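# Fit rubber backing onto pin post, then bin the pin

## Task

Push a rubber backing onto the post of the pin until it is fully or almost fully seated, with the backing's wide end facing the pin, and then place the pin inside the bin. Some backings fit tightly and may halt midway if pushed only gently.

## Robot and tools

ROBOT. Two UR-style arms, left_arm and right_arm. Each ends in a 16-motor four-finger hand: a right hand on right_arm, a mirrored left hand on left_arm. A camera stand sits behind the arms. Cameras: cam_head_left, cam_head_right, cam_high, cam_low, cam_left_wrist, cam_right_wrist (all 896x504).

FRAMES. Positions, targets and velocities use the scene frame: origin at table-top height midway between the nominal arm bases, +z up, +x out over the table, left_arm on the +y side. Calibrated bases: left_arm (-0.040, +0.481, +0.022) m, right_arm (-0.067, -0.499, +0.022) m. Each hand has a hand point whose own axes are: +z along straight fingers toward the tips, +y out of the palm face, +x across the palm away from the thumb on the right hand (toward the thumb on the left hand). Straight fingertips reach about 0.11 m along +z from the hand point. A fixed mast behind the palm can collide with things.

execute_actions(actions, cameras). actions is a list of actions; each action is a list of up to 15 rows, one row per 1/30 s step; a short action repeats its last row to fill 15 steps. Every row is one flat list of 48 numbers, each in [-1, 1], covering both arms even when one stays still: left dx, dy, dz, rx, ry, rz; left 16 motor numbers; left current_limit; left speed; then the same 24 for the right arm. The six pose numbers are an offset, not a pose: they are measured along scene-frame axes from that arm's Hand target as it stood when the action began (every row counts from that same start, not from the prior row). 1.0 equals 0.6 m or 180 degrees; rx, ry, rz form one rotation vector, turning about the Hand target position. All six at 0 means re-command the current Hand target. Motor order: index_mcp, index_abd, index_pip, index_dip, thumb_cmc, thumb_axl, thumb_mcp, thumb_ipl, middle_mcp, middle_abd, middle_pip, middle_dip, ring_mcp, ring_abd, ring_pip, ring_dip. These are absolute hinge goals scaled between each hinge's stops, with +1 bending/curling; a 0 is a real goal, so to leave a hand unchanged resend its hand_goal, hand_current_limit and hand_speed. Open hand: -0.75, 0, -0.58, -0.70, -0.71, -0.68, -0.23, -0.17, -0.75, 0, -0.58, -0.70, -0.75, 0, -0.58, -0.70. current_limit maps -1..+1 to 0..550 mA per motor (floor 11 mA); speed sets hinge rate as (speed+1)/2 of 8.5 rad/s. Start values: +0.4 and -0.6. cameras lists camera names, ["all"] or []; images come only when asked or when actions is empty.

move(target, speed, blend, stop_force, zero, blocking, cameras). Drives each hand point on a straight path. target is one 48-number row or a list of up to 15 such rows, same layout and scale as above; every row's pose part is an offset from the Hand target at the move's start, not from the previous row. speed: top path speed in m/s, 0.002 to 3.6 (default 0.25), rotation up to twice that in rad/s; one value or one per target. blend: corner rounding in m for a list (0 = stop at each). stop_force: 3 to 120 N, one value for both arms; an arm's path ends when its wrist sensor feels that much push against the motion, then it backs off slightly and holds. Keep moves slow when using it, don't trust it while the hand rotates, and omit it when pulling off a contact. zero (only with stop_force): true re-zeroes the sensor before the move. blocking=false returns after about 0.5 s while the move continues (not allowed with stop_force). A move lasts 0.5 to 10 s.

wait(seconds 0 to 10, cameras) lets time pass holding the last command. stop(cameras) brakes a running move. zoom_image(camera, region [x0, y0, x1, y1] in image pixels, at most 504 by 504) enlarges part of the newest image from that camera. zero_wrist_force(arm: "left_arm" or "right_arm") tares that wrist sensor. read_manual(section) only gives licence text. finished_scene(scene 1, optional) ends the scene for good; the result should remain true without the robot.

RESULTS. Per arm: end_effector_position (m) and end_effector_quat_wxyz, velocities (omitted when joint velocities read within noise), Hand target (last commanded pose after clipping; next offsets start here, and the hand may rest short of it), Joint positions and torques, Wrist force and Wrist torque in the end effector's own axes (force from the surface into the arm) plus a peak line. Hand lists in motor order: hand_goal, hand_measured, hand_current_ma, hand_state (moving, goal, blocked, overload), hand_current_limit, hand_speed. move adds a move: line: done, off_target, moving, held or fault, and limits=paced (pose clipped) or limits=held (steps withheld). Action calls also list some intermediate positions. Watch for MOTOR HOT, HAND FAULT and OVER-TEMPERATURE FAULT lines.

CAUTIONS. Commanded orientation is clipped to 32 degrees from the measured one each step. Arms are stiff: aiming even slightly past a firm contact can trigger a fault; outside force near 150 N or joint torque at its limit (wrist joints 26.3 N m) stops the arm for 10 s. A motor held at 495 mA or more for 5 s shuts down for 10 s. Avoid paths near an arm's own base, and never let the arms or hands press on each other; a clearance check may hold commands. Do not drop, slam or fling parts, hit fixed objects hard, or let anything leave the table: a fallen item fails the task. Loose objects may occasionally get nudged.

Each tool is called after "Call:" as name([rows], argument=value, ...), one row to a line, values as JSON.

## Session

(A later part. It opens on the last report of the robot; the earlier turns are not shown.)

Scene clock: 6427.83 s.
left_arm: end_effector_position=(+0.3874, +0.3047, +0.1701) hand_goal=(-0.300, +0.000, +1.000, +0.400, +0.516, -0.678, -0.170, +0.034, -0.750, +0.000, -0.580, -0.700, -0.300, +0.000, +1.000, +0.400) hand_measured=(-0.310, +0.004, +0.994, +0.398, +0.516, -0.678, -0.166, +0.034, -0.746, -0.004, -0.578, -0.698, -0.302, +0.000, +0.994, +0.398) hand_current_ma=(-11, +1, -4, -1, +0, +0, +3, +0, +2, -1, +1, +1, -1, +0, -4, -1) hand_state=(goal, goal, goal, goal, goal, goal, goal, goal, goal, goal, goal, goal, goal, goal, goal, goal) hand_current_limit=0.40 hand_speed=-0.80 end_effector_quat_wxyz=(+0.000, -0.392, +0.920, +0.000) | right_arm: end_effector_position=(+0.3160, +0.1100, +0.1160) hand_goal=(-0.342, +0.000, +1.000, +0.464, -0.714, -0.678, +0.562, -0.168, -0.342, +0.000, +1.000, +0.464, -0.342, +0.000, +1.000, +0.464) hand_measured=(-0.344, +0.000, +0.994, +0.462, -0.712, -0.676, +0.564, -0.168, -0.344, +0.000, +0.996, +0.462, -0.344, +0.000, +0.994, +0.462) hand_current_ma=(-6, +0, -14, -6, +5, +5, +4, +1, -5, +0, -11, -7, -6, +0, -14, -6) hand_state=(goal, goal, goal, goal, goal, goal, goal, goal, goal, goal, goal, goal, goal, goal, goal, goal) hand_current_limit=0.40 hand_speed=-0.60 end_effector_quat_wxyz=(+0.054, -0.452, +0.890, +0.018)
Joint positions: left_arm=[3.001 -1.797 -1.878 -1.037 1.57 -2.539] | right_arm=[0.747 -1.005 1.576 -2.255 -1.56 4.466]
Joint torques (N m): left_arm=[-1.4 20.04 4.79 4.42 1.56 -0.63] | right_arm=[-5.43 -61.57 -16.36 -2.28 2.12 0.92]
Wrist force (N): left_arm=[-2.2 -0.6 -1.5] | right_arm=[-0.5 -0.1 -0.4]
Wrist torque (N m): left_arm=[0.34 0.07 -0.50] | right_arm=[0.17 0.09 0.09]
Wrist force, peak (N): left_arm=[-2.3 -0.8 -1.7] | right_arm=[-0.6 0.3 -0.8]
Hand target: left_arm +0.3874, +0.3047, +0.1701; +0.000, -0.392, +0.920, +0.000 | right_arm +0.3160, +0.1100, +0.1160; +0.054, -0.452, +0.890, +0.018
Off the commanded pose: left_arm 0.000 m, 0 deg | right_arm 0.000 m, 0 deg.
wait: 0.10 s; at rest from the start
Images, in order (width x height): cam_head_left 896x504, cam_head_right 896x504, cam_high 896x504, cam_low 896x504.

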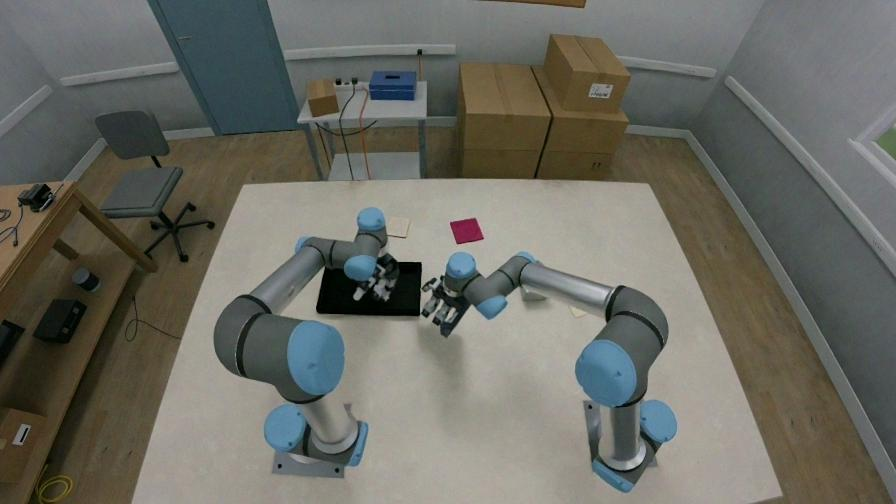

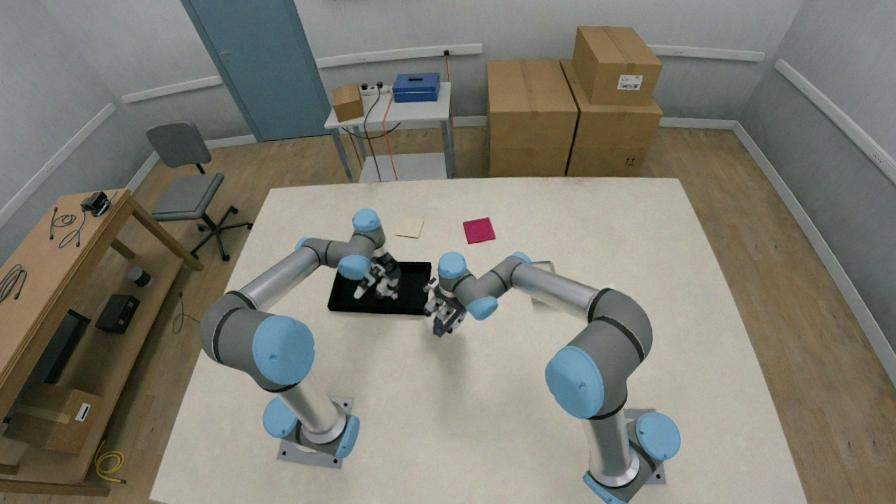

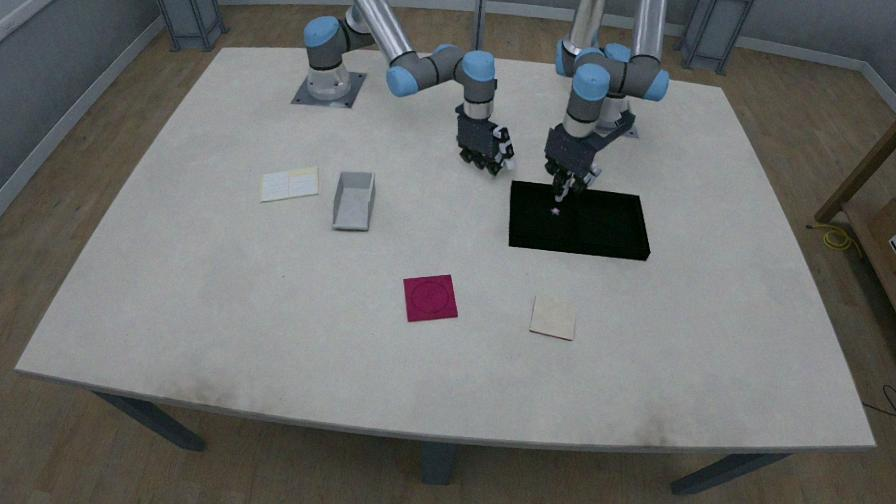

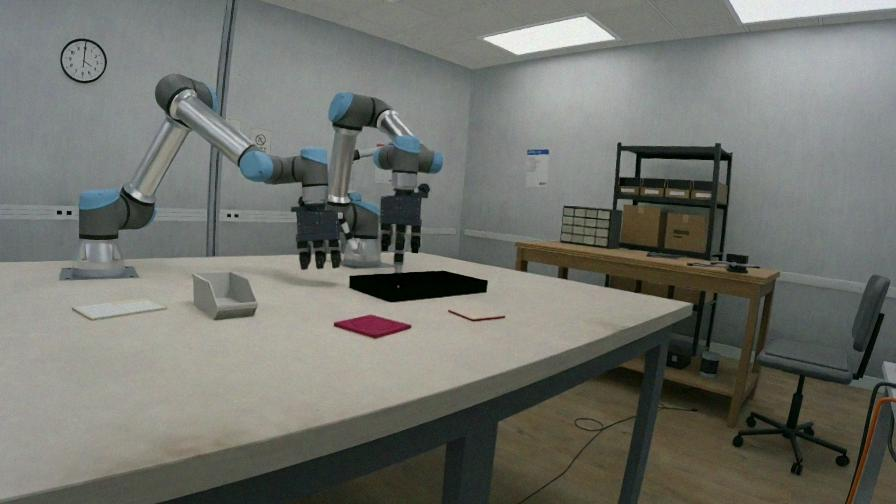

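Call:
move([
  [0,0,0.13,0,0,-0.0789, -0.30,0.0,1.0,0.4, 0.517,-0.678,-0.169,0.035, -0.75,0,-0.58,-0.70, -0.30,0,1.0,0.4, 0.4,-0.8, 0,0,0,0,0,0, -0.342,0,1.0,0.464,-0.714,-0.678,0.562,-0.168,-0.342,0,1.0,0.464,-0.342,0,1.0,0.464,0.4,-0.6],
], speed=0.12, cameras=[])

Call:
move([
  [0.1997,-0.1122,-0.15,-0.2375,-0.3164,0, -0.30,0.0,1.0,0.4, 0.517,-0.678,-0.169,0.035, -0.75,0,-0.58,-0.70, -0.30,0,1.0,0.4, 0.4,-0.8, 0,0,0,0,0,0, -0.342,0,1.0,0.464,-0.714,-0.678,0.562,-0.168,-0.342,0,1.0,0.464,-0.342,0,1.0,0.464,0.4,-0.6],
], speed=0.15, cameras=["cam_right_wrist"])

Scene clock: 6632.93 s.
left_arm: end_effector_position=(+0.3874, +0.3046, +0.2482) hand_goal=(-0.300, +0.000, +1.000, +0.400, +0.516, -0.678, -0.170, +0.034, -0.750, +0.000, -0.580, -0.700, -0.300, +0.000, +1.000, +0.400) hand_measured=(-0.310, +0.004, +0.994, +0.398, +0.516, -0.678, -0.166, +0.034, -0.746, -0.004, -0.578, -0.698, -0.302, +0.000, +0.994, +0.398) hand_current_ma=(-11, +1, -4, -1, +0, +0, +3, +0, +2, -1, +1, +1, -1, +0, -4, -1) hand_state=(goal, goal, goal, goal, goal, goal, goal, goal, goal, goal, goal, goal, goal, goal, goal, goal) hand_current_limit=0.40 hand_speed=-0.80 end_effector_quat_wxyz=(+0.000, -0.275, +0.961, -0.001) | right_arm: end_effector_position=(+0.3160, +0.1100, +0.1160) hand_goal=(-0.342, +0.000, +1.000, +0.464, -0.714, -0.678, +0.562, -0.168, -0.342, +0.000, +1.000, +0.464, -0.342, +0.000, +1.000, +0.464) hand_measured=(-0.344, +0.000, +0.994, +0.462, -0.712, -0.676, +0.564, -0.168, -0.344, +0.000, +0.996, +0.462, -0.344, +0.000, +0.994, +0.462) hand_current_ma=(-6, +0, -14, -6, +5, +5, +4, +1, -5, +0, -11, -7, -6, +0, -14, -6) hand_state=(goal, goal, goal, goal, goal, goal, goal, goal, goal, goal, goal, goal, goal, goal, goal, goal) hand_current_limit=0.40 hand_speed=-0.60 end_effector_quat_wxyz=(+0.054, -0.452, +0.890, +0.018)
Joint positions: left_arm=[2.964 -1.707 -1.767 -1.237 1.57 -2.328] | right_arm=[0.747 -1.005 1.576 -2.255 -1.56 4.466]
Joint torques (N m): left_arm=[8.02 17.83 7.21 3.45 -2.56 -0.16] | right_arm=[-5.2 -61.57 -16.44 -2.17 2.05 0.96]
Wrist force (N): left_arm=[-2.1 -0.9 -1.4] | right_arm=[-0.4 -0.1 -0.4]
Wrist torque (N m): left_arm=[0.28 0.06 -0.28] | right_arm=[0.17 0.07 0.10]
Wrist force, peak (N): left_arm=[-2.0 -0.9 -2.4] | right_arm=[-0.5 -0.2 -0.7]
Hand target: left_arm +0.3874, +0.3047, +0.2481; +0.000, -0.275, +0.961, -0.001 | right_arm +0.3160, +0.1100, +0.1160; +0.054, -0.452, +0.890, +0.018
Off the commanded pose: left_arm 0.000 m, 0 deg | right_arm 0.000 m, 0 deg.
move: done
No camera images: "cameras" was empty.

Scene clock: 6637.57 s.
left_arm: end_effector_position=(+0.5072, +0.2374, +0.1581) hand_goal=(-0.300, +0.000, +1.000, +0.400, +0.516, -0.678, -0.170, +0.034, -0.750, +0.000, -0.580, -0.700, -0.300, +0.000, +1.000, +0.400) hand_measured=(-0.300, +0.004, +0.994, +0.398, +0.516, -0.678, -0.166, +0.034, -0.744, -0.004, -0.578, -0.698, -0.300, +0.000, +0.994, +0.398) hand_current_ma=(+0, +1, -4, -1, +0, +0, +3, +0, +5, -1, +1, +1, +0, +0, -4, -1) hand_state=(goal, goal, goal, goal, goal, goal, goal, goal, goal, goal, goal, goal, goal, goal, goal, goal) hand_current_limit=0.40 hand_speed=-0.80 end_effector_quat_wxyz=(+0.352, -0.223, +0.781, -0.464) | right_arm: end_effector_position=(+0.3160, +0.1100, +0.1160) hand_goal=(-0.342, +0.000, +1.000, +0.464, -0.714, -0.678, +0.562, -0.168, -0.342, +0.000, +1.000, +0.464, -0.342, +0.000, +1.000, +0.464) hand_measured=(-0.344, +0.000, +0.994, +0.462, -0.712, -0.676, +0.564, -0.168, -0.344, +0.000, +0.996, +0.462, -0.344, +0.000, +0.994, +0.462) hand_current_ma=(-6, +0, -14, -6, +5, +5, +4, +1, -5, +0, -11, -7, -6, +0, -14, -6) hand_state=(goal, goal, goal, goal, goal, goal, goal, goal, goal, goal, goal, goal, goal, goal, goal, goal) hand_current_limit=0.40 hand_speed=-0.60 end_effector_quat_wxyz=(+0.054, -0.452, +0.890, +0.018)
Joint positions: left_arm=[3.155 -1.994 -2.248 0.702 0.975 -2.54] | right_arm=[0.747 -1.005 1.576 -2.255 -1.56 4.466]
Joint torques (N m): left_arm=[-7.82 23.35 19.21 4.23 1.88 0.59] | right_arm=[-5.74 -61 -16.99 -2.08 2.09 0.99]
Wrist force (N): left_arm=[-3.2 -3.2 1.5] | right_arm=[-0.4 0.2 -0.3]
Wrist torque (N m): left_arm=[0.02 -0.16 -1.00] | right_arm=[0.19 0.07 0.09]
Wrist force, peak (N): left_arm=[-3.8 -3.4 1.2] | right_arm=[-0.6 -0.1 -0.7]
Hand target: left_arm +0.5072, +0.2374, +0.1581; +0.352, -0.223, +0.781, -0.464 | right_arm +0.3160, +0.1100, +0.1160; +0.054, -0.452, +0.890, +0.018
Off the commanded pose: left_arm 0.000 m, 0 deg | right_arm 0.000 m, 0 deg.
move: done
camera_calibration:
cam_right_wrist: T_world_to_cam=[[-0.0351215, 0.998944, 0.0296103, -0.0616374], [0.587793, -0.00331418, 0.809004, -0.333008], [0.808248, 0.0458182, -0.587056, -0.0697502], [0, 0, 0, 1]] pos_world=[0.24995, 0.0636645, 0.230283]
Images, in order (width x height): cam_right_wrist 896x504.

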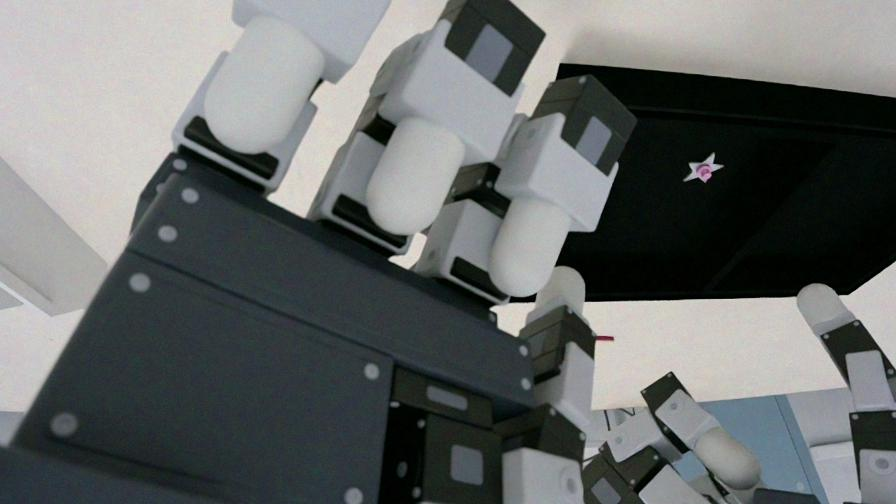

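Call:
move([
  [0,0,0,0,0,0, 0.155,0.0,0.124,-0.61, 0.517,-0.678,-0.169,0.035, -0.95,0.0,-0.576,-0.696, -0.30,0,1.0,0.4, 0.3,-0.8, 0,0,0,0,0,0, -0.342,0,1.0,0.464,-0.714,-0.678,0.562,-0.168,-0.342,0,1.0,0.464,-0.342,0,1.0,0.464,0.4,-0.6],
  [0,0,-0.155,0,0,0, 0.155,0.0,0.124,-0.61, 0.517,-0.678,-0.169,0.035, -0.95,0.0,-0.576,-0.696, -0.30,0,1.0,0.4, 0.3,-0.8, 0,0,0,0,0,0, -0.342,0,1.0,0.464,-0.714,-0.678,0.562,-0.168,-0.342,0,1.0,0.464,-0.342,0,1.0,0.464,0.4,-0.6],
], speed=0.06, cameras=["cam_right_wrist"])

Call:
zoom_image(camera="cam_right_wrist", region=[670, 135, 770, 225])

Scene clock: 6657.33 s.
left_arm: end_effector_position=(+0.5073, +0.2374, +0.0652) hand_goal=(+0.154, +0.000, +0.124, -0.610, +0.516, -0.678, -0.170, +0.034, -0.950, +0.000, -0.576, -0.696, -0.300, +0.000, +1.000, +0.400) hand_measured=(+0.152, +0.002, +0.126, -0.608, +0.516, -0.678, -0.166, +0.034, -0.932, -0.004, -0.576, -0.698, -0.300, +0.000, +0.994, +0.398) hand_current_ma=(-1, +1, +0, +1, +0, +0, +3, +0, +25, -1, +0, +0, +0, +0, -4, -1) hand_state=(goal, goal, goal, goal, goal, goal, goal, goal, goal, goal, goal, goal, goal, goal, goal, goal) hand_current_limit=0.30 hand_speed=-0.80 end_effector_quat_wxyz=(+0.352, -0.223, +0.781, -0.464) | right_arm: end_effector_position=(+0.3160, +0.1100, +0.1160) hand_goal=(-0.342, +0.000, +1.000, +0.464, -0.714, -0.678, +0.562, -0.168, -0.342, +0.000, +1.000, +0.464, -0.342, +0.000, +1.000, +0.464) hand_measured=(-0.344, +0.000, +0.994, +0.462, -0.712, -0.676, +0.564, -0.168, -0.344, +0.000, +0.996, +0.462, -0.344, +0.000, +0.994, +0.462) hand_current_ma=(-6, +0, -14, -6, +5, +5, +4, +1, -5, +0, -11, -7, -6, +0, -14, -6) hand_state=(goal, goal, goal, goal, goal, goal, goal, goal, goal, goal, goal, goal, goal, goal, goal, goal) hand_current_limit=0.40 hand_speed=-0.60 end_effector_quat_wxyz=(+0.054, -0.452, +0.890, +0.018)
Joint positions: left_arm=[3.155 -2.259 -2.242 0.96 0.975 -2.54] | right_arm=[0.747 -1.005 1.576 -2.255 -1.56 4.466]
Joint torques (N m): left_arm=[-2.24 37.05 -0.47 -0.39 1.65 -1.75] | right_arm=[-6.01 -62.31 -17.05 -2.11 2.14 0.98]
Wrist force (N): left_arm=[-3.2 -3.4 1.6] | right_arm=[-0.6 0.1 -0.4]
Wrist torque (N m): left_arm=[-0.01 -0.17 -1.00] | right_arm=[0.19 0.10 0.08]
Wrist force, peak (N): left_arm=[-3.5 -4.0 1.4] | right_arm=[-0.7 -0.1 -0.7]
Hand target: left_arm +0.5072, +0.2374, +0.0651; +0.352, -0.223, +0.781, -0.464 | right_arm +0.3160, +0.1100, +0.1160; +0.054, -0.452, +0.890, +0.018
Off the commanded pose: left_arm 0.000 m, 0 deg | right_arm 0.000 m, 0 deg.
move: done
camera_calibration:
cam_right_wrist: T_world_to_cam=[[-0.0351215, 0.998944, 0.0296103, -0.0616374], [0.587793, -0.00331418, 0.809004, -0.333008], [0.808248, 0.0458182, -0.587056, -0.0697502], [0, 0, 0, 1]] pos_world=[0.24995, 0.0636645, 0.230283]
Images, in order (width x height): cam_right_wrist 896x504.

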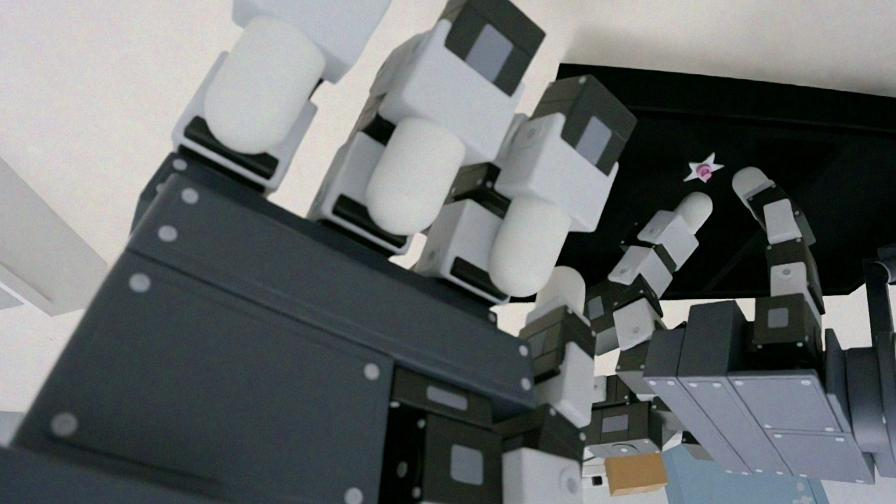

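Scaled by 5.040 from the camera's 896x504 image, which has a finer 1280x720 frame.

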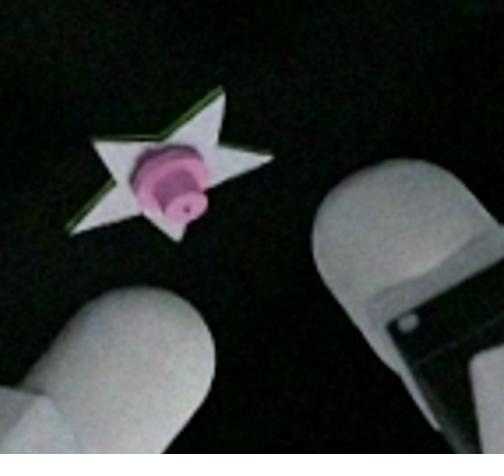

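Call:
move([
  [0,0,-0.0292,0,0,0, 0.155,0.0,0.124,-0.61, 0.517,-0.678,-0.169,0.035, -0.95,0.0,-0.576,-0.696, -0.30,0,1.0,0.4, 0.3,-0.8, 0,0,0,0,0,0, -0.342,0,1.0,0.464,-0.714,-0.678,0.562,-0.168,-0.342,0,1.0,0.464,-0.342,0,1.0,0.464,0.4,-0.6],
], speed=0.012, stop_force=4, cameras=["cam_right_wrist"])

Call:
zoom_image(camera="cam_right_wrist", region=[680, 140, 750, 203])

Scene clock: 6673.80 s.
left_arm: end_effector_position=(+0.5072, +0.2374, +0.0476) hand_goal=(+0.154, +0.000, +0.124, -0.610, +0.516, -0.678, -0.170, +0.034, -0.950, +0.000, -0.576, -0.696, -0.300, +0.000, +1.000, +0.400) hand_measured=(+0.152, +0.002, +0.126, -0.608, +0.516, -0.678, -0.166, +0.034, -0.932, -0.004, -0.576, -0.698, -0.300, +0.000, +0.994, +0.398) hand_current_ma=(-1, +1, +0, +1, +0, +0, +3, +0, +25, -1, +0, +0, +0, +0, -4, -1) hand_state=(goal, goal, goal, goal, goal, goal, goal, goal, goal, goal, goal, goal, goal, goal, goal, goal) hand_current_limit=0.30 hand_speed=-0.80 end_effector_quat_wxyz=(+0.352, -0.223, +0.781, -0.464) | right_arm: end_effector_position=(+0.3160, +0.1100, +0.1160) hand_goal=(-0.342, +0.000, +1.000, +0.464, -0.714, -0.678, +0.562, -0.168, -0.342, +0.000, +1.000, +0.464, -0.342, +0.000, +1.000, +0.464) hand_measured=(-0.344, +0.000, +0.994, +0.462, -0.712, -0.676, +0.564, -0.168, -0.344, +0.000, +0.996, +0.462, -0.344, +0.000, +0.994, +0.462) hand_current_ma=(-6, +0, -14, -6, +5, +5, +4, +1, -5, +0, -11, -7, -6, +0, -14, -6) hand_state=(goal, goal, goal, goal, goal, goal, goal, goal, goal, goal, goal, goal, goal, goal, goal, goal) hand_current_limit=0.40 hand_speed=-0.60 end_effector_quat_wxyz=(+0.054, -0.452, +0.890, +0.018)
Joint positions: left_arm=[3.155 -2.31 -2.233 1.003 0.975 -2.54] | right_arm=[0.747 -1.005 1.576 -2.255 -1.56 4.466]
Joint torques (N m): left_arm=[0.17 44.08 0.83 -0.48 1.89 -0.04] | right_arm=[-6.14 -61.87 -16.96 -2.09 2.02 0.87]
Wrist force (N): left_arm=[-3.5 -3.4 1.7] | right_arm=[-0.6 0.0 -0.5]
Wrist torque (N m): left_arm=[-0.02 -0.12 -1.02] | right_arm=[0.19 0.11 0.07]
Wrist force, peak (N): left_arm=[-3.6 -3.6 1.7] | right_arm=[-0.8 0.1 -0.6]
Hand target: left_arm +0.5072, +0.2374, +0.0476; +0.352, -0.223, +0.781, -0.464 | right_arm +0.3160, +0.1100, +0.1160; +0.054, -0.452, +0.890, +0.018
Off the commanded pose: left_arm 0.000 m, 0 deg | right_arm 0.000 m, 0 deg.
move: done
camera_calibration:
cam_right_wrist: T_world_to_cam=[[-0.0351215, 0.998944, 0.0296103, -0.0616374], [0.587793, -0.00331418, 0.809004, -0.333008], [0.808248, 0.0458182, -0.587056, -0.0697502], [0, 0, 0, 1]] pos_world=[0.24995, 0.0636645, 0.230283]
Images, in order (width x height): cam_right_wrist 896x504.

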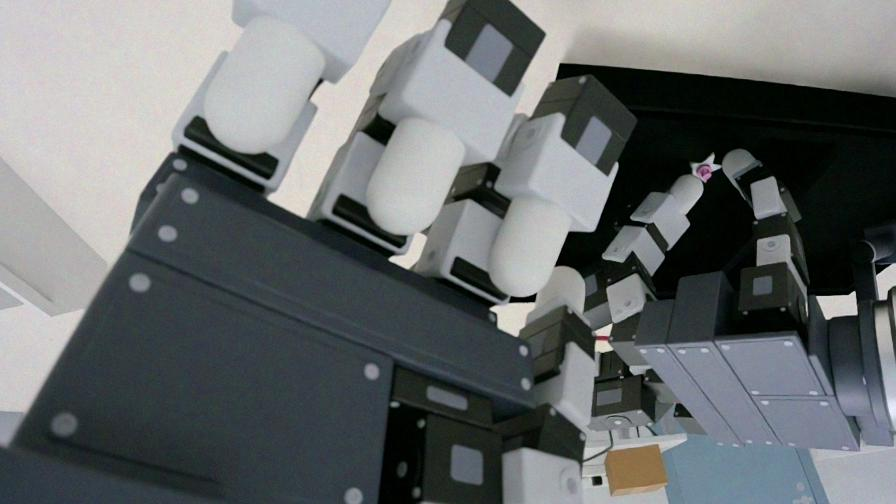

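Scaled by 7.200 from the camera's 896x504 image, which has a finer 1280x720 frame.

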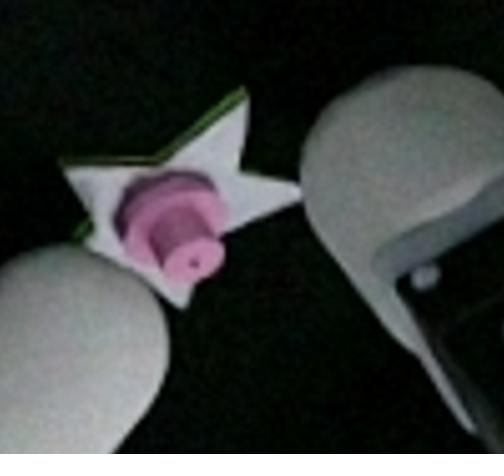

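Call:
move([
  [-0.0022,0.0042,0,0,0,0, 0.155,0.0,0.124,-0.61, 0.517,-0.678,-0.169,0.035, -0.95,0.0,-0.576,-0.696, -0.30,0,1.0,0.4, 0.3,-0.8, 0,0,0,0,0,0, -0.342,0,1.0,0.464,-0.714,-0.678,0.562,-0.168,-0.342,0,1.0,0.464,-0.342,0,1.0,0.464,0.4,-0.6],
], speed=0.01, cameras=["cam_right_wrist"])

Call:
zoom_image(camera="cam_right_wrist", region=[680, 140, 750, 203])

Scene clock: 6706.87 s.
left_arm: end_effector_position=(+0.5059, +0.2399, +0.0476) hand_goal=(+0.154, +0.000, +0.124, -0.610, +0.516, -0.678, -0.170, +0.034, -0.950, +0.000, -0.576, -0.696, -0.300, +0.000, +1.000, +0.400) hand_measured=(+0.152, +0.002, +0.126, -0.608, +0.516, -0.678, -0.166, +0.034, -0.932, -0.004, -0.576, -0.698, -0.300, +0.000, +0.994, +0.398) hand_current_ma=(-1, +1, +0, +1, +0, +0, +3, +0, +25, -1, +0, +0, +0, +0, -4, -1) hand_state=(goal, goal, goal, goal, goal, goal, goal, goal, goal, goal, goal, goal, goal, goal, goal, goal) hand_current_limit=0.30 hand_speed=-0.80 end_effector_quat_wxyz=(+0.352, -0.223, +0.781, -0.464) | right_arm: end_effector_position=(+0.3160, +0.1100, +0.1160) hand_goal=(-0.342, +0.000, +1.000, +0.464, -0.714, -0.678, +0.562, -0.168, -0.342, +0.000, +1.000, +0.464, -0.342, +0.000, +1.000, +0.464) hand_measured=(-0.344, +0.000, +0.994, +0.462, -0.712, -0.676, +0.564, -0.168, -0.344, +0.000, +0.996, +0.462, -0.344, +0.000, +0.994, +0.462) hand_current_ma=(-6, +0, -14, -6, +5, +5, +4, +1, -5, +0, -11, -7, -6, +0, -14, -6) hand_state=(goal, goal, goal, goal, goal, goal, goal, goal, goal, goal, goal, goal, goal, goal, goal, goal) hand_current_limit=0.40 hand_speed=-0.60 end_effector_quat_wxyz=(+0.054, -0.452, +0.890, +0.018)
Joint positions: left_arm=[3.161 -2.309 -2.24 1.007 0.969 -2.537] | right_arm=[0.747 -1.005 1.576 -2.255 -1.56 4.466]
Joint torques (N m): left_arm=[-1.55 40.82 -2.35 3.71 -1.85 1.39] | right_arm=[-6.29 -61.17 -17.4 -2.04 2.2 1.04]
Wrist force (N): left_arm=[-3.5 -3.3 1.3] | right_arm=[-0.6 -0.1 -0.5]
Wrist torque (N m): left_arm=[0.05 -0.15 -1.02] | right_arm=[0.18 0.10 0.08]
Wrist force, peak (N): left_arm=[-3.7 -3.7 1.4] | right_arm=[-0.4 -0.1 -0.8]
Hand target: left_arm +0.5059, +0.2399, +0.0476; +0.352, -0.223, +0.781, -0.464 | right_arm +0.3160, +0.1100, +0.1160; +0.054, -0.452, +0.890, +0.018
Off the commanded pose: left_arm 0.000 m, 0 deg | right_arm 0.000 m, 0 deg.
move: done
camera_calibration:
cam_right_wrist: T_world_to_cam=[[-0.0351215, 0.998944, 0.0296103, -0.0616374], [0.587793, -0.00331418, 0.809004, -0.333008], [0.808248, 0.0458182, -0.587056, -0.0697502], [0, 0, 0, 1]] pos_world=[0.24995, 0.0636645, 0.230283]
Images, in order (width x height): cam_right_wrist 896x504.

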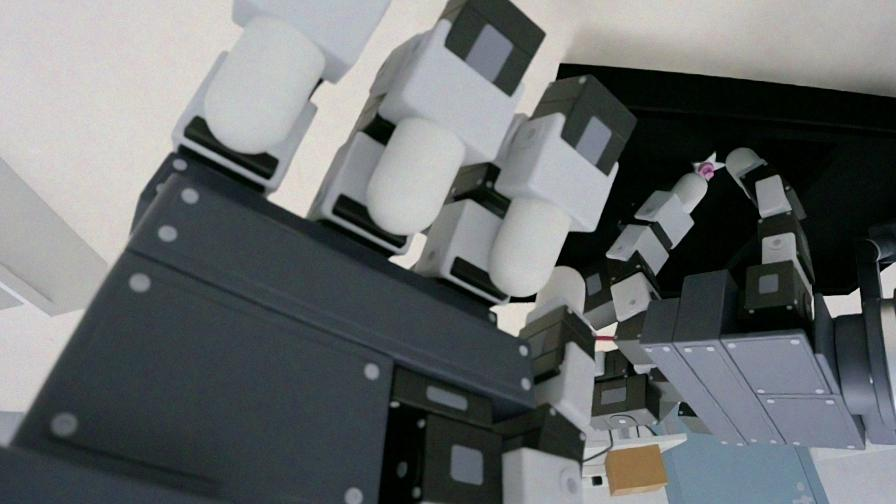

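Scaled by 7.200 from the camera's 896x504 image, which has a finer 1280x720 frame.

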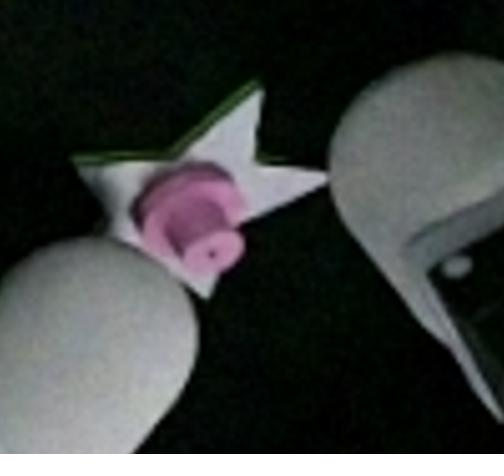

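Call:
move([
  [0,0,0.0017,0,0,0, 0.155,0.0,0.124,-0.61, 0.517,-0.678,-0.169,0.035, -0.95,0.0,-0.576,-0.696, -0.30,0,1.0,0.4, 0.3,-0.8, 0,0,0,0,0,0, -0.342,0,1.0,0.464,-0.714,-0.678,0.562,-0.168,-0.342,0,1.0,0.464,-0.342,0,1.0,0.464,0.4,-0.6],
  [-0.0022,0.0021,0.0017,0,0,0, 0.155,0.0,0.124,-0.61, 0.517,-0.678,-0.169,0.035, -0.95,0.0,-0.576,-0.696, -0.30,0,1.0,0.4, 0.3,-0.8, 0,0,0,0,0,0, -0.342,0,1.0,0.464,-0.714,-0.678,0.562,-0.168,-0.342,0,1.0,0.464,-0.342,0,1.0,0.464,0.4,-0.6],
], speed=0.01, cameras=["cam_right_wrist"])

Call:
zoom_image(camera="cam_right_wrist", region=[680, 140, 750, 203])

Scene clock: 6732.07 s.
left_arm: end_effector_position=(+0.5045, +0.2412, +0.0486) hand_goal=(+0.154, +0.000, +0.124, -0.610, +0.516, -0.678, -0.170, +0.034, -0.950, +0.000, -0.576, -0.696, -0.300, +0.000, +1.000, +0.400) hand_measured=(+0.152, +0.002, +0.126, -0.608, +0.516, -0.678, -0.166, +0.034, -0.932, -0.004, -0.576, -0.698, -0.300, +0.000, +0.994, +0.398) hand_current_ma=(-1, +1, +0, +1, +0, +0, +3, +0, +25, -1, +0, +0, +0, +0, -4, -1) hand_state=(goal, goal, goal, goal, goal, goal, goal, goal, goal, goal, goal, goal, goal, goal, goal, goal) hand_current_limit=0.30 hand_speed=-0.80 end_effector_quat_wxyz=(+0.352, -0.223, +0.781, -0.464) | right_arm: end_effector_position=(+0.3160, +0.1100, +0.1160) hand_goal=(-0.342, +0.000, +1.000, +0.464, -0.714, -0.678, +0.562, -0.168, -0.342, +0.000, +1.000, +0.464, -0.342, +0.000, +1.000, +0.464) hand_measured=(-0.344, +0.000, +0.994, +0.462, -0.712, -0.676, +0.564, -0.168, -0.344, +0.000, +0.996, +0.462, -0.344, +0.000, +0.994, +0.462) hand_current_ma=(-6, +0, -14, -6, +5, +5, +4, +1, -5, +0, -11, -7, -6, +0, -14, -6) hand_state=(goal, goal, goal, goal, goal, goal, goal, goal, goal, goal, goal, goal, goal, goal, goal, goal) hand_current_limit=0.40 hand_speed=-0.60 end_effector_quat_wxyz=(+0.054, -0.452, +0.890, +0.018)
Joint positions: left_arm=[3.165 -2.305 -2.246 1.008 0.966 -2.535] | right_arm=[0.747 -1.005 1.576 -2.255 -1.56 4.466]
Joint torques (N m): left_arm=[-1.92 39.55 6.92 3.04 -1.66 1.27] | right_arm=[-5.3 -61.18 -17.23 -2.1 2.08 0.91]
Wrist force (N): left_arm=[-3.3 -3.3 1.3] | right_arm=[-0.4 -0.2 -0.6]
Wrist torque (N m): left_arm=[0.03 -0.16 -1.01] | right_arm=[0.18 0.08 0.09]
Wrist force, peak (N): left_arm=[-3.7 -3.4 1.7] | right_arm=[-0.6 -0.1 -0.7]
Hand target: left_arm +0.5046, +0.2411, +0.0486; +0.352, -0.223, +0.781, -0.464 | right_arm +0.3160, +0.1100, +0.1160; +0.054, -0.452, +0.890, +0.018
Off the commanded pose: left_arm 0.000 m, 0 deg | right_arm 0.000 m, 0 deg.
move: done
camera_calibration:
cam_right_wrist: T_world_to_cam=[[-0.0351215, 0.998944, 0.0296103, -0.0616374], [0.587793, -0.00331418, 0.809004, -0.333008], [0.808248, 0.0458182, -0.587056, -0.0697502], [0, 0, 0, 1]] pos_world=[0.24995, 0.0636645, 0.230283]
Images, in order (width x height): cam_right_wrist 896x504.

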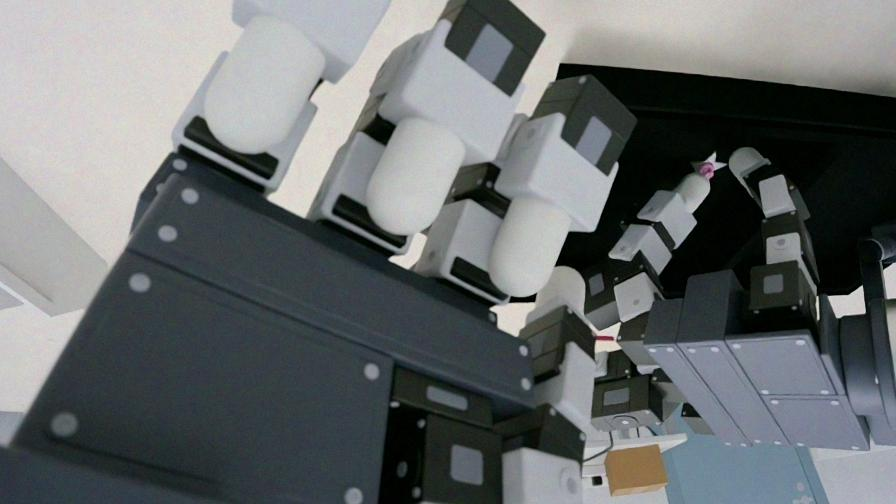

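Scaled by 7.200 from the camera's 896x504 image, which has a finer 1280x720 frame.

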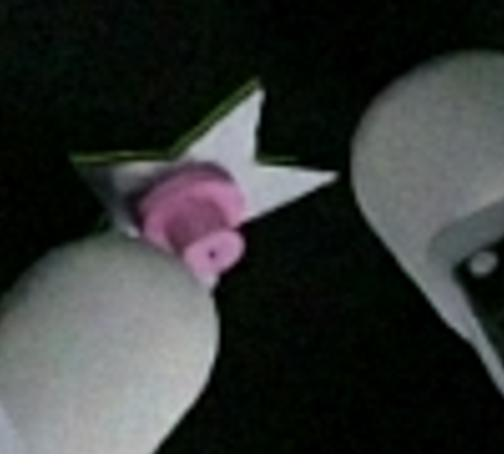

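Call:
move([
  [0.0006,0.0006,-0.0013,0,0,0, 0.155,0.0,0.124,-0.61, 0.517,-0.678,-0.169,0.035, -0.95,0.0,-0.576,-0.696, -0.30,0,1.0,0.4, 0.3,-0.8, 0,0,0,0,0,0, -0.342,0,1.0,0.464,-0.714,-0.678,0.562,-0.168,-0.342,0,1.0,0.464,-0.342,0,1.0,0.464,0.4,-0.6],
], speed=0.005, cameras=[])

Call:
move([
  [0,0,0,0,0,0, 0.155,0.0,0.124,-0.61, 0.517,-0.678,-0.08,0.035, -0.95,0.0,-0.576,-0.696, -0.30,0,1.0,0.4, 0.3,-0.95, 0,0,0,0,0,0, -0.342,0,1.0,0.464,-0.714,-0.678,0.562,-0.168,-0.342,0,1.0,0.464,-0.342,0,1.0,0.464,0.4,-0.6],
], cameras=["cam_right_wrist"])

Call:
zoom_image(camera="cam_right_wrist", region=[680, 140, 750, 203])

Scene clock: 6768.07 s.
left_arm: end_effector_position=(+0.5049, +0.2415, +0.0478) hand_goal=(+0.154, +0.000, +0.124, -0.610, +0.516, -0.678, -0.170, +0.034, -0.950, +0.000, -0.576, -0.696, -0.300, +0.000, +1.000, +0.400) hand_measured=(+0.152, +0.002, +0.126, -0.608, +0.516, -0.678, -0.166, +0.034, -0.932, -0.004, -0.576, -0.698, -0.300, +0.000, +0.994, +0.398) hand_current_ma=(-1, +1, +0, +1, +0, +0, +3, +0, +25, -1, +0, +0, +0, +0, -4, -1) hand_state=(goal, goal, goal, goal, goal, goal, goal, goal, goal, goal, goal, goal, goal, goal, goal, goal) hand_current_limit=0.30 hand_speed=-0.80 end_effector_quat_wxyz=(+0.352, -0.223, +0.781, -0.464) | right_arm: end_effector_position=(+0.3160, +0.1100, +0.1160) hand_goal=(-0.342, +0.000, +1.000, +0.464, -0.714, -0.678, +0.562, -0.168, -0.342, +0.000, +1.000, +0.464, -0.342, +0.000, +1.000, +0.464) hand_measured=(-0.344, +0.000, +0.994, +0.462, -0.712, -0.676, +0.564, -0.168, -0.344, +0.000, +0.996, +0.462, -0.344, +0.000, +0.994, +0.462) hand_current_ma=(-6, +0, -14, -6, +5, +5, +4, +1, -5, +0, -11, -7, -6, +0, -14, -6) hand_state=(goal, goal, goal, goal, goal, goal, goal, goal, goal, goal, goal, goal, goal, goal, goal, goal) hand_current_limit=0.40 hand_speed=-0.60 end_effector_quat_wxyz=(+0.054, -0.452, +0.890, +0.018)
Joint positions: left_arm=[3.165 -2.307 -2.244 1.009 0.965 -2.535] | right_arm=[0.747 -1.005 1.576 -2.255 -1.56 4.466]
Joint torques (N m): left_arm=[7.28 28.65 16.66 4.26 -3.02 1.89] | right_arm=[-5.75 -61.31 -16.76 -1.94 2.17 0.89]
Wrist force (N): left_arm=[-3.5 -3.3 1.3] | right_arm=[-0.5 -0.1 -0.6]
Wrist torque (N m): left_arm=[0.04 -0.15 -1.03] | right_arm=[0.19 0.09 0.09]
Wrist force, peak (N): left_arm=[-3.5 -3.7 1.4] | right_arm=[-0.7 -0.2 -0.6]
Hand target: left_arm +0.5049, +0.2415, +0.0478; +0.352, -0.223, +0.781, -0.464 | right_arm +0.3160, +0.1100, +0.1160; +0.054, -0.452, +0.890, +0.018
Off the commanded pose: left_arm 0.000 m, 0 deg | right_arm 0.000 m, 0 deg.
move: done
No camera images: "cameras" was empty.

Scene clock: 6768.93 s.
left_arm: end_effector_position=(+0.5049, +0.2415, +0.0478) hand_goal=(+0.154, +0.000, +0.124, -0.610, +0.516, -0.678, -0.080, +0.034, -0.950, +0.000, -0.576, -0.696, -0.300, +0.000, +1.000, +0.400) hand_measured=(+0.152, +0.002, +0.124, -0.608, +0.516, -0.678, -0.086, +0.034, -0.932, -0.004, -0.576, -0.698, -0.300, +0.000, +0.994, +0.398) hand_current_ma=(-1, +1, +0, +1, +0, +0, -6, +0, +25, -1, +0, +0, +0, +0, -4, -1) hand_state=(goal, goal, goal, goal, goal, goal, goal, goal, goal, goal, goal, goal, goal, goal, goal, goal) hand_current_limit=0.30 hand_speed=-0.95 end_effector_quat_wxyz=(+0.352, -0.223, +0.781, -0.464) | right_arm: end_effector_position=(+0.3160, +0.1100, +0.1160) hand_goal=(-0.342, +0.000, +1.000, +0.464, -0.714, -0.678, +0.562, -0.168, -0.342, +0.000, +1.000, +0.464, -0.342, +0.000, +1.000, +0.464) hand_measured=(-0.344, +0.000, +0.994, +0.462, -0.712, -0.676, +0.564, -0.168, -0.344, +0.000, +0.996, +0.462, -0.344, +0.000, +0.994, +0.462) hand_current_ma=(-6, +0, -14, -6, +5, +5, +4, +1, -5, +0, -11, -7, -6, +0, -14, -6) hand_state=(goal, goal, goal, goal, goal, goal, goal, goal, goal, goal, goal, goal, goal, goal, goal, goal) hand_current_limit=0.40 hand_speed=-0.60 end_effector_quat_wxyz=(+0.054, -0.452, +0.890, +0.018)
Joint positions: left_arm=[3.165 -2.307 -2.244 1.009 0.965 -2.535] | right_arm=[0.747 -1.005 1.576 -2.255 -1.56 4.466]
Joint torques (N m): left_arm=[5.79 41.48 11.42 2.65 -1.81 1.21] | right_arm=[-5.69 -61.16 -17.64 -1.94 2.09 1]
Wrist force (N): left_arm=[-3.3 -3.5 1.3] | right_arm=[-0.3 0.0 -0.4]
Wrist torque (N m): left_arm=[0.01 -0.18 -1.00] | right_arm=[0.18 0.06 0.10]
Wrist force, peak (N): left_arm=[-3.6 -3.5 1.5] | right_arm=[-0.6 0.1 -0.6]
Hand target: left_arm +0.5049, +0.2415, +0.0478; +0.352, -0.223, +0.781, -0.464 | right_arm +0.3160, +0.1100, +0.1160; +0.054, -0.452, +0.890, +0.018
Off the commanded pose: left_arm 0.000 m, 0 deg | right_arm 0.000 m, 0 deg.
move: done
camera_calibration:
cam_right_wrist: T_world_to_cam=[[-0.0351215, 0.998944, 0.0296103, -0.0616374], [0.587793, -0.00331418, 0.809004, -0.333008], [0.808248, 0.0458182, -0.587056, -0.0697502], [0, 0, 0, 1]] pos_world=[0.24995, 0.0636645, 0.230283]
Images, in order (width x height): cam_right_wrist 896x504.

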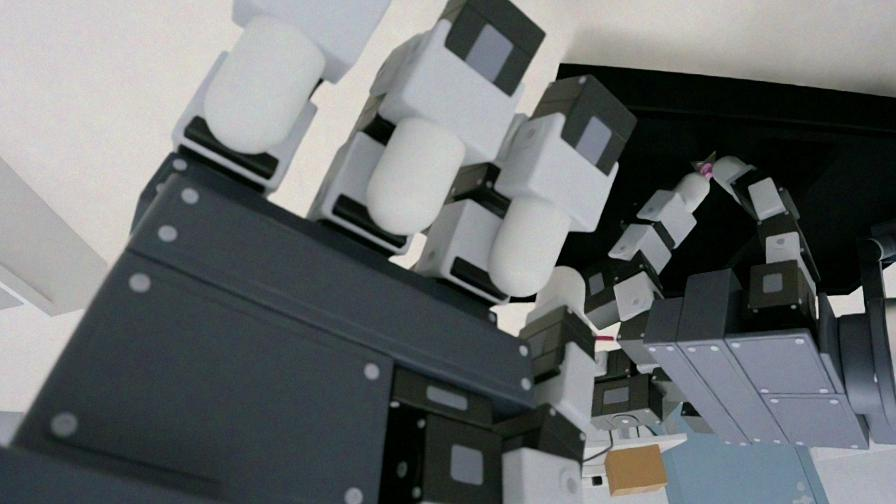

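Scaled by 7.200 from the camera's 896x504 image, which has a finer 1280x720 frame.

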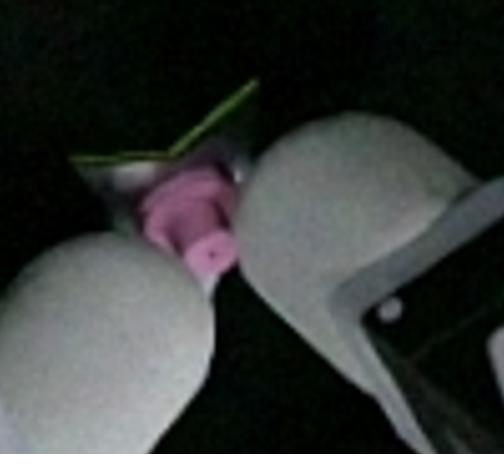

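Call:
move([
  [0,0,0,0,0,0, 0.19,0.0,0.145,-0.598, 0.517,-0.678,-0.05,0.048, -0.95,0.0,-0.576,-0.696, -0.30,0,1.0,0.4, 0.2,-0.96, 0,0,0,0,0,0, -0.342,0,1.0,0.464,-0.714,-0.678,0.562,-0.168,-0.342,0,1.0,0.464,-0.342,0,1.0,0.464,0.4,-0.6],
], cameras=["cam_right_wrist"])

Call:
zoom_image(camera="cam_right_wrist", region=[680, 140, 750, 203])

Scene clock: 6779.37 s.
left_arm: end_effector_position=(+0.5049, +0.2415, +0.0478) hand_goal=(+0.190, +0.000, +0.144, -0.598, +0.516, -0.678, -0.050, +0.048, -0.950, +0.000, -0.576, -0.696, -0.300, +0.000, +1.000, +0.400) hand_measured=(+0.152, +0.002, +0.126, -0.606, +0.516, -0.678, -0.080, +0.036, -0.932, -0.004, -0.576, -0.698, -0.300, +0.000, +0.994, +0.398) hand_current_ma=(-70, +1, -23, -6, +0, +0, -71, -20, +25, -1, +0, +0, +0, +0, -4, -1) hand_state=(blocked, goal, goal, goal, goal, goal, blocked, goal, goal, goal, goal, goal, goal, goal, goal, goal) hand_current_limit=0.20 hand_speed=-0.96 end_effector_quat_wxyz=(+0.352, -0.223, +0.781, -0.464) | right_arm: end_effector_position=(+0.3160, +0.1100, +0.1160) hand_goal=(-0.342, +0.000, +1.000, +0.464, -0.714, -0.678, +0.562, -0.168, -0.342, +0.000, +1.000, +0.464, -0.342, +0.000, +1.000, +0.464) hand_measured=(-0.344, +0.000, +0.994, +0.462, -0.712, -0.676, +0.564, -0.168, -0.344, +0.000, +0.996, +0.462, -0.344, +0.000, +0.994, +0.462) hand_current_ma=(-6, +0, -14, -6, +5, +5, +4, +1, -5, +0, -11, -7, -6, +0, -14, -6) hand_state=(goal, goal, goal, goal, goal, goal, goal, goal, goal, goal, goal, goal, goal, goal, goal, goal) hand_current_limit=0.40 hand_speed=-0.60 end_effector_quat_wxyz=(+0.054, -0.452, +0.890, +0.018)
Joint positions: left_arm=[3.165 -2.307 -2.244 1.008 0.965 -2.535] | right_arm=[0.747 -1.005 1.576 -2.255 -1.56 4.466]
Joint torques (N m): left_arm=[-3.68 43.05 -7 0.81 1.58 -1.12] | right_arm=[-6.09 -61.81 -17.95 -1.87 2.17 0.94]
Wrist force (N): left_arm=[-3.3 -3.3 1.5] | right_arm=[-0.5 -0.1 -0.5]
Wrist torque (N m): left_arm=[0.01 -0.16 -1.01] | right_arm=[0.18 0.09 0.08]
Wrist force, peak (N): left_arm=[-3.6 -3.8 1.4] | right_arm=[-0.6 -0.2 -0.7]
Hand target: left_arm +0.5049, +0.2415, +0.0478; +0.352, -0.223, +0.781, -0.464 | right_arm +0.3160, +0.1100, +0.1160; +0.054, -0.452, +0.890, +0.018
Off the commanded pose: left_arm 0.000 m, 0 deg | right_arm 0.000 m, 0 deg.
move: done
camera_calibration:
cam_right_wrist: T_world_to_cam=[[-0.0351215, 0.998944, 0.0296103, -0.0616374], [0.587793, -0.00331418, 0.809004, -0.333008], [0.808248, 0.0458182, -0.587056, -0.0697502], [0, 0, 0, 1]] pos_world=[0.24995, 0.0636645, 0.230283]
Images, in order (width x height): cam_right_wrist 896x504.

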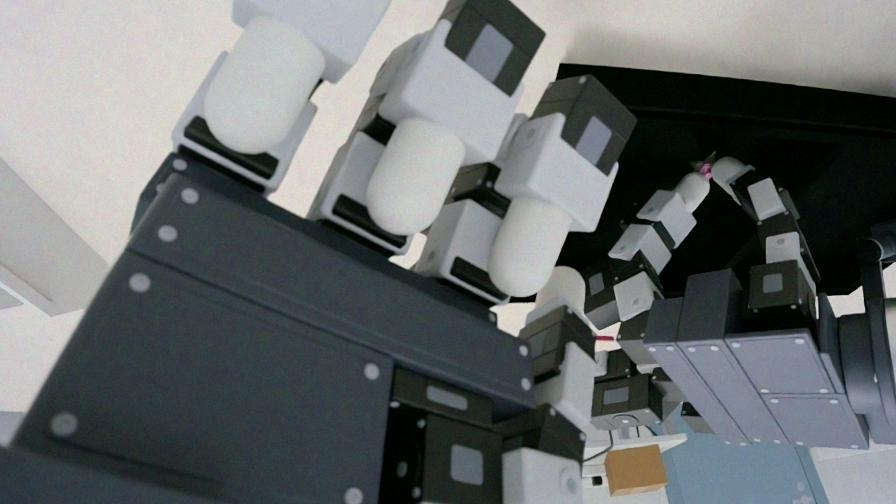

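Scaled by 7.200 from the camera's 896x504 image, which has a finer 1280x720 frame.

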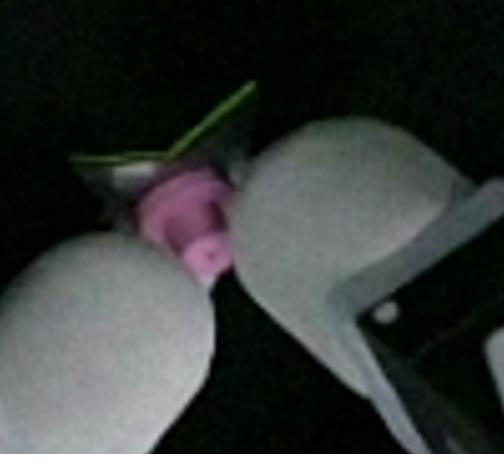

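Call:
move([
  [0,0,0.025,0,0,0, 0.19,0.0,0.145,-0.598, 0.517,-0.678,-0.05,0.048, -0.95,0.0,-0.576,-0.696, -0.30,0,1.0,0.4, 0.2,-0.96, 0,0,0,0,0,0, -0.342,0,1.0,0.464,-0.714,-0.678,0.562,-0.168,-0.342,0,1.0,0.464,-0.342,0,1.0,0.464,0.4,-0.6],
], speed=0.01, cameras=["cam_right_wrist"])

Call:
zoom_image(camera="cam_right_wrist", region=[680, 140, 764, 215])

Scene clock: 6788.73 s.
left_arm: end_effector_position=(+0.5049, +0.2415, +0.0629) hand_goal=(+0.190, +0.000, +0.144, -0.598, +0.516, -0.678, -0.050, +0.048, -0.950, +0.000, -0.576, -0.696, -0.300, +0.000, +1.000, +0.400) hand_measured=(+0.166, +0.002, +0.128, -0.606, +0.516, -0.678, -0.072, +0.036, -0.932, -0.004, -0.576, -0.698, -0.300, +0.000, +0.994, +0.398) hand_current_ma=(-38, +1, -17, -6, +0, +0, -40, -19, +25, -1, +0, +0, +0, +0, -4, -1) hand_state=(blocked, goal, goal, goal, goal, goal, blocked, goal, goal, goal, goal, goal, goal, goal, goal, goal) hand_current_limit=0.20 hand_speed=-0.96 end_effector_quat_wxyz=(+0.352, -0.223, +0.781, -0.464) | right_arm: end_effector_position=(+0.3160, +0.1100, +0.1160) hand_goal=(-0.342, +0.000, +1.000, +0.464, -0.714, -0.678, +0.562, -0.168, -0.342, +0.000, +1.000, +0.464, -0.342, +0.000, +1.000, +0.464) hand_measured=(-0.344, +0.000, +0.994, +0.462, -0.712, -0.676, +0.564, -0.168, -0.344, +0.000, +0.996, +0.462, -0.344, +0.000, +0.994, +0.462) hand_current_ma=(-6, +0, -14, -6, +5, +5, +4, +1, -5, +0, -11, -7, -6, +0, -14, -6) hand_state=(goal, goal, goal, goal, goal, goal, goal, goal, goal, goal, goal, goal, goal, goal, goal, goal) hand_current_limit=0.40 hand_speed=-0.60 end_effector_quat_wxyz=(+0.054, -0.452, +0.890, +0.018)
Joint positions: left_arm=[3.165 -2.262 -2.252 0.971 0.965 -2.535] | right_arm=[0.747 -1.005 1.576 -2.255 -1.56 4.466]
Joint torques (N m): left_arm=[-4.09 25.31 -6.26 1.79 1.51 -1.3] | right_arm=[-5.05 -61.2 -17.51 -1.89 2.04 1.07]
Wrist force (N): left_arm=[-3.4 -3.4 1.6] | right_arm=[-0.5 0.0 -0.5]
Wrist torque (N m): left_arm=[0.01 -0.16 -1.01] | right_arm=[0.18 0.08 0.09]
Wrist force, peak (N): left_arm=[-3.6 -4.1 1.3] | right_arm=[-0.6 -0.1 -0.7]
Hand target: left_arm +0.5049, +0.2415, +0.0628; +0.352, -0.223, +0.781, -0.464 | right_arm +0.3160, +0.1100, +0.1160; +0.054, -0.452, +0.890, +0.018
Off the commanded pose: left_arm 0.000 m, 0 deg | right_arm 0.000 m, 0 deg.
move: done
camera_calibration:
cam_right_wrist: T_world_to_cam=[[-0.0351215, 0.998944, 0.0296103, -0.0616374], [0.587793, -0.00331418, 0.809004, -0.333008], [0.808248, 0.0458182, -0.587056, -0.0697502], [0, 0, 0, 1]] pos_world=[0.24995, 0.0636645, 0.230283]
Images, in order (width x height): cam_right_wrist 896x504.

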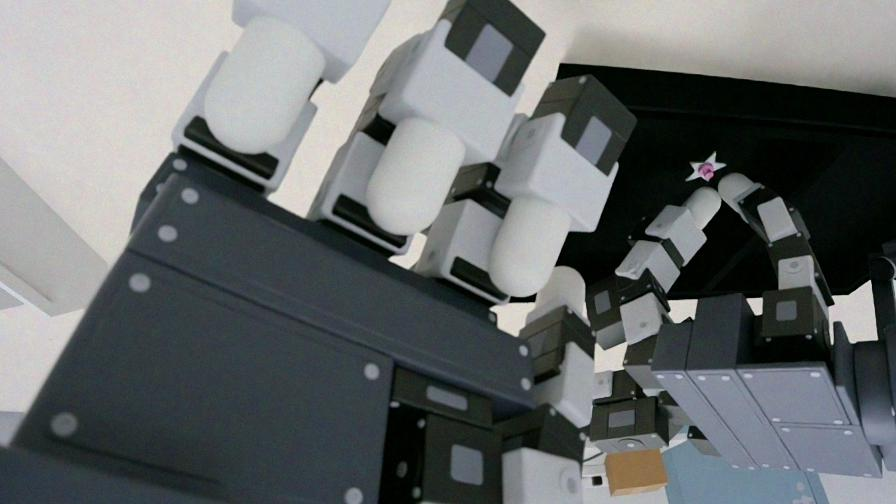

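Scaled by 6.000 from the camera's 896x504 image, which has a finer 1280x720 frame.

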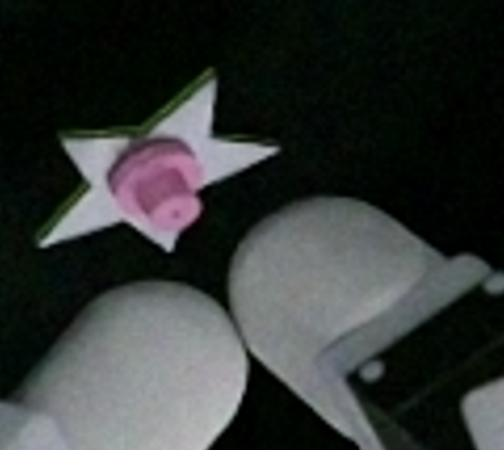

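Call:
move([
  [0,0,0,0,0,0, 0.155,0.0,0.124,-0.61, 0.517,-0.678,-0.169,0.035, -0.95,0.0,-0.576,-0.696, -0.30,0,1.0,0.4, 0.3,-0.9, 0,0,0,0,0,0, -0.342,0,1.0,0.464,-0.714,-0.678,0.562,-0.168,-0.342,0,1.0,0.464,-0.342,0,1.0,0.464,0.4,-0.6],
  [-0.0018,0.0017,-0.0048,-0.0108,-0.0112,0, 0.155,0.0,0.124,-0.61, 0.517,-0.678,-0.169,0.035, -0.95,0.0,-0.576,-0.696, -0.30,0,1.0,0.4, 0.3,-0.9, 0,0,0,0,0,0, -0.342,0,1.0,0.464,-0.714,-0.678,0.562,-0.168,-0.342,0,1.0,0.464,-0.342,0,1.0,0.464,0.4,-0.6],
], speed=0.02, cameras=["cam_right_wrist"])

Call:
zoom_image(camera="cam_right_wrist", region=[680, 140, 764, 215])

Scene clock: 6941.87 s.
left_arm: end_effector_position=(+0.5038, +0.2425, +0.0599) hand_goal=(+0.154, +0.000, +0.124, -0.610, +0.516, -0.678, -0.170, +0.034, -0.950, +0.000, -0.576, -0.696, -0.300, +0.000, +1.000, +0.400) hand_measured=(+0.156, +0.002, +0.124, -0.608, +0.516, -0.678, -0.166, +0.034, -0.932, -0.004, -0.576, -0.698, -0.300, +0.000, +0.994, +0.398) hand_current_ma=(+1, +1, +0, +0, +0, +0, +2, +0, +25, -1, +0, +0, +0, +0, -4, -1) hand_state=(goal, goal, goal, goal, goal, goal, goal, goal, goal, goal, goal, goal, goal, goal, goal, goal) hand_current_limit=0.30 hand_speed=-0.90 end_effector_quat_wxyz=(+0.361, -0.221, +0.767, -0.482) | right_arm: end_effector_position=(+0.3160, +0.1100, +0.1160) hand_goal=(-0.342, +0.000, +1.000, +0.464, -0.714, -0.678, +0.562, -0.168, -0.342, +0.000, +1.000, +0.464, -0.342, +0.000, +1.000, +0.464) hand_measured=(-0.344, +0.000, +0.994, +0.462, -0.712, -0.676, +0.564, -0.168, -0.344, +0.000, +0.996, +0.462, -0.344, +0.000, +0.994, +0.462) hand_current_ma=(-6, +0, -14, -6, +5, +5, +4, +1, -5, +0, -11, -7, -6, +0, -14, -6) hand_state=(goal, goal, goal, goal, goal, goal, goal, goal, goal, goal, goal, goal, goal, goal, goal, goal) hand_current_limit=0.40 hand_speed=-0.60 end_effector_quat_wxyz=(+0.054, -0.452, +0.890, +0.018)
Joint positions: left_arm=[3.182 -2.303 -2.254 1.068 0.937 -2.567] | right_arm=[0.747 -1.005 1.576 -2.255 -1.56 4.466]
Joint torques (N m): left_arm=[-4.21 43.43 -9.1 -0.39 0.68 1.63] | right_arm=[-5.61 -61.46 -18 -1.91 2.24 0.96]
Wrist force (N): left_arm=[-3.3 -3.4 1.7] | right_arm=[0.0 0.1 -0.5]
Wrist torque (N m): left_arm=[0.00 -0.18 -0.81] | right_arm=[0.21 0.02 0.13]
Wrist force, peak (N): left_arm=[-3.5 -3.6 1.7] | right_arm=[-0.5 -0.1 -0.8]
Hand target: left_arm +0.5039, +0.2425, +0.0600; +0.362, -0.221, +0.767, -0.482 | right_arm +0.3160, +0.1100, +0.1160; +0.054, -0.452, +0.890, +0.018
Off the commanded pose: left_arm 0.000 m, 0 deg | right_arm 0.000 m, 0 deg.
move: done
camera_calibration:
cam_right_wrist: T_world_to_cam=[[-0.0351215, 0.998944, 0.0296103, -0.0616374], [0.587793, -0.00331418, 0.809004, -0.333008], [0.808248, 0.0458182, -0.587056, -0.0697502], [0, 0, 0, 1]] pos_world=[0.24995, 0.0636645, 0.230283]
Images, in order (width x height): cam_right_wrist 896x504.

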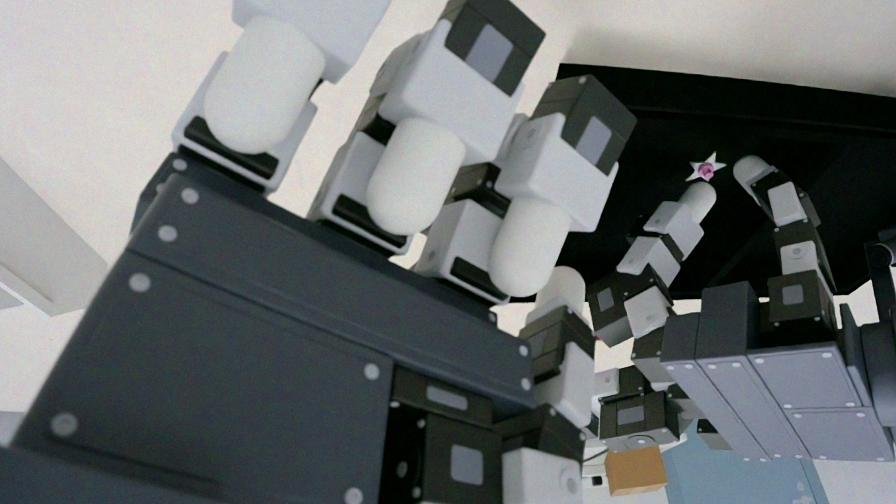

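Scaled by 6.000 from the camera's 896x504 image, which has a finer 1280x720 frame.

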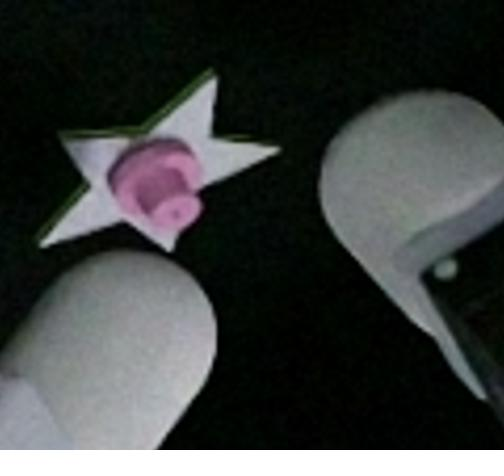

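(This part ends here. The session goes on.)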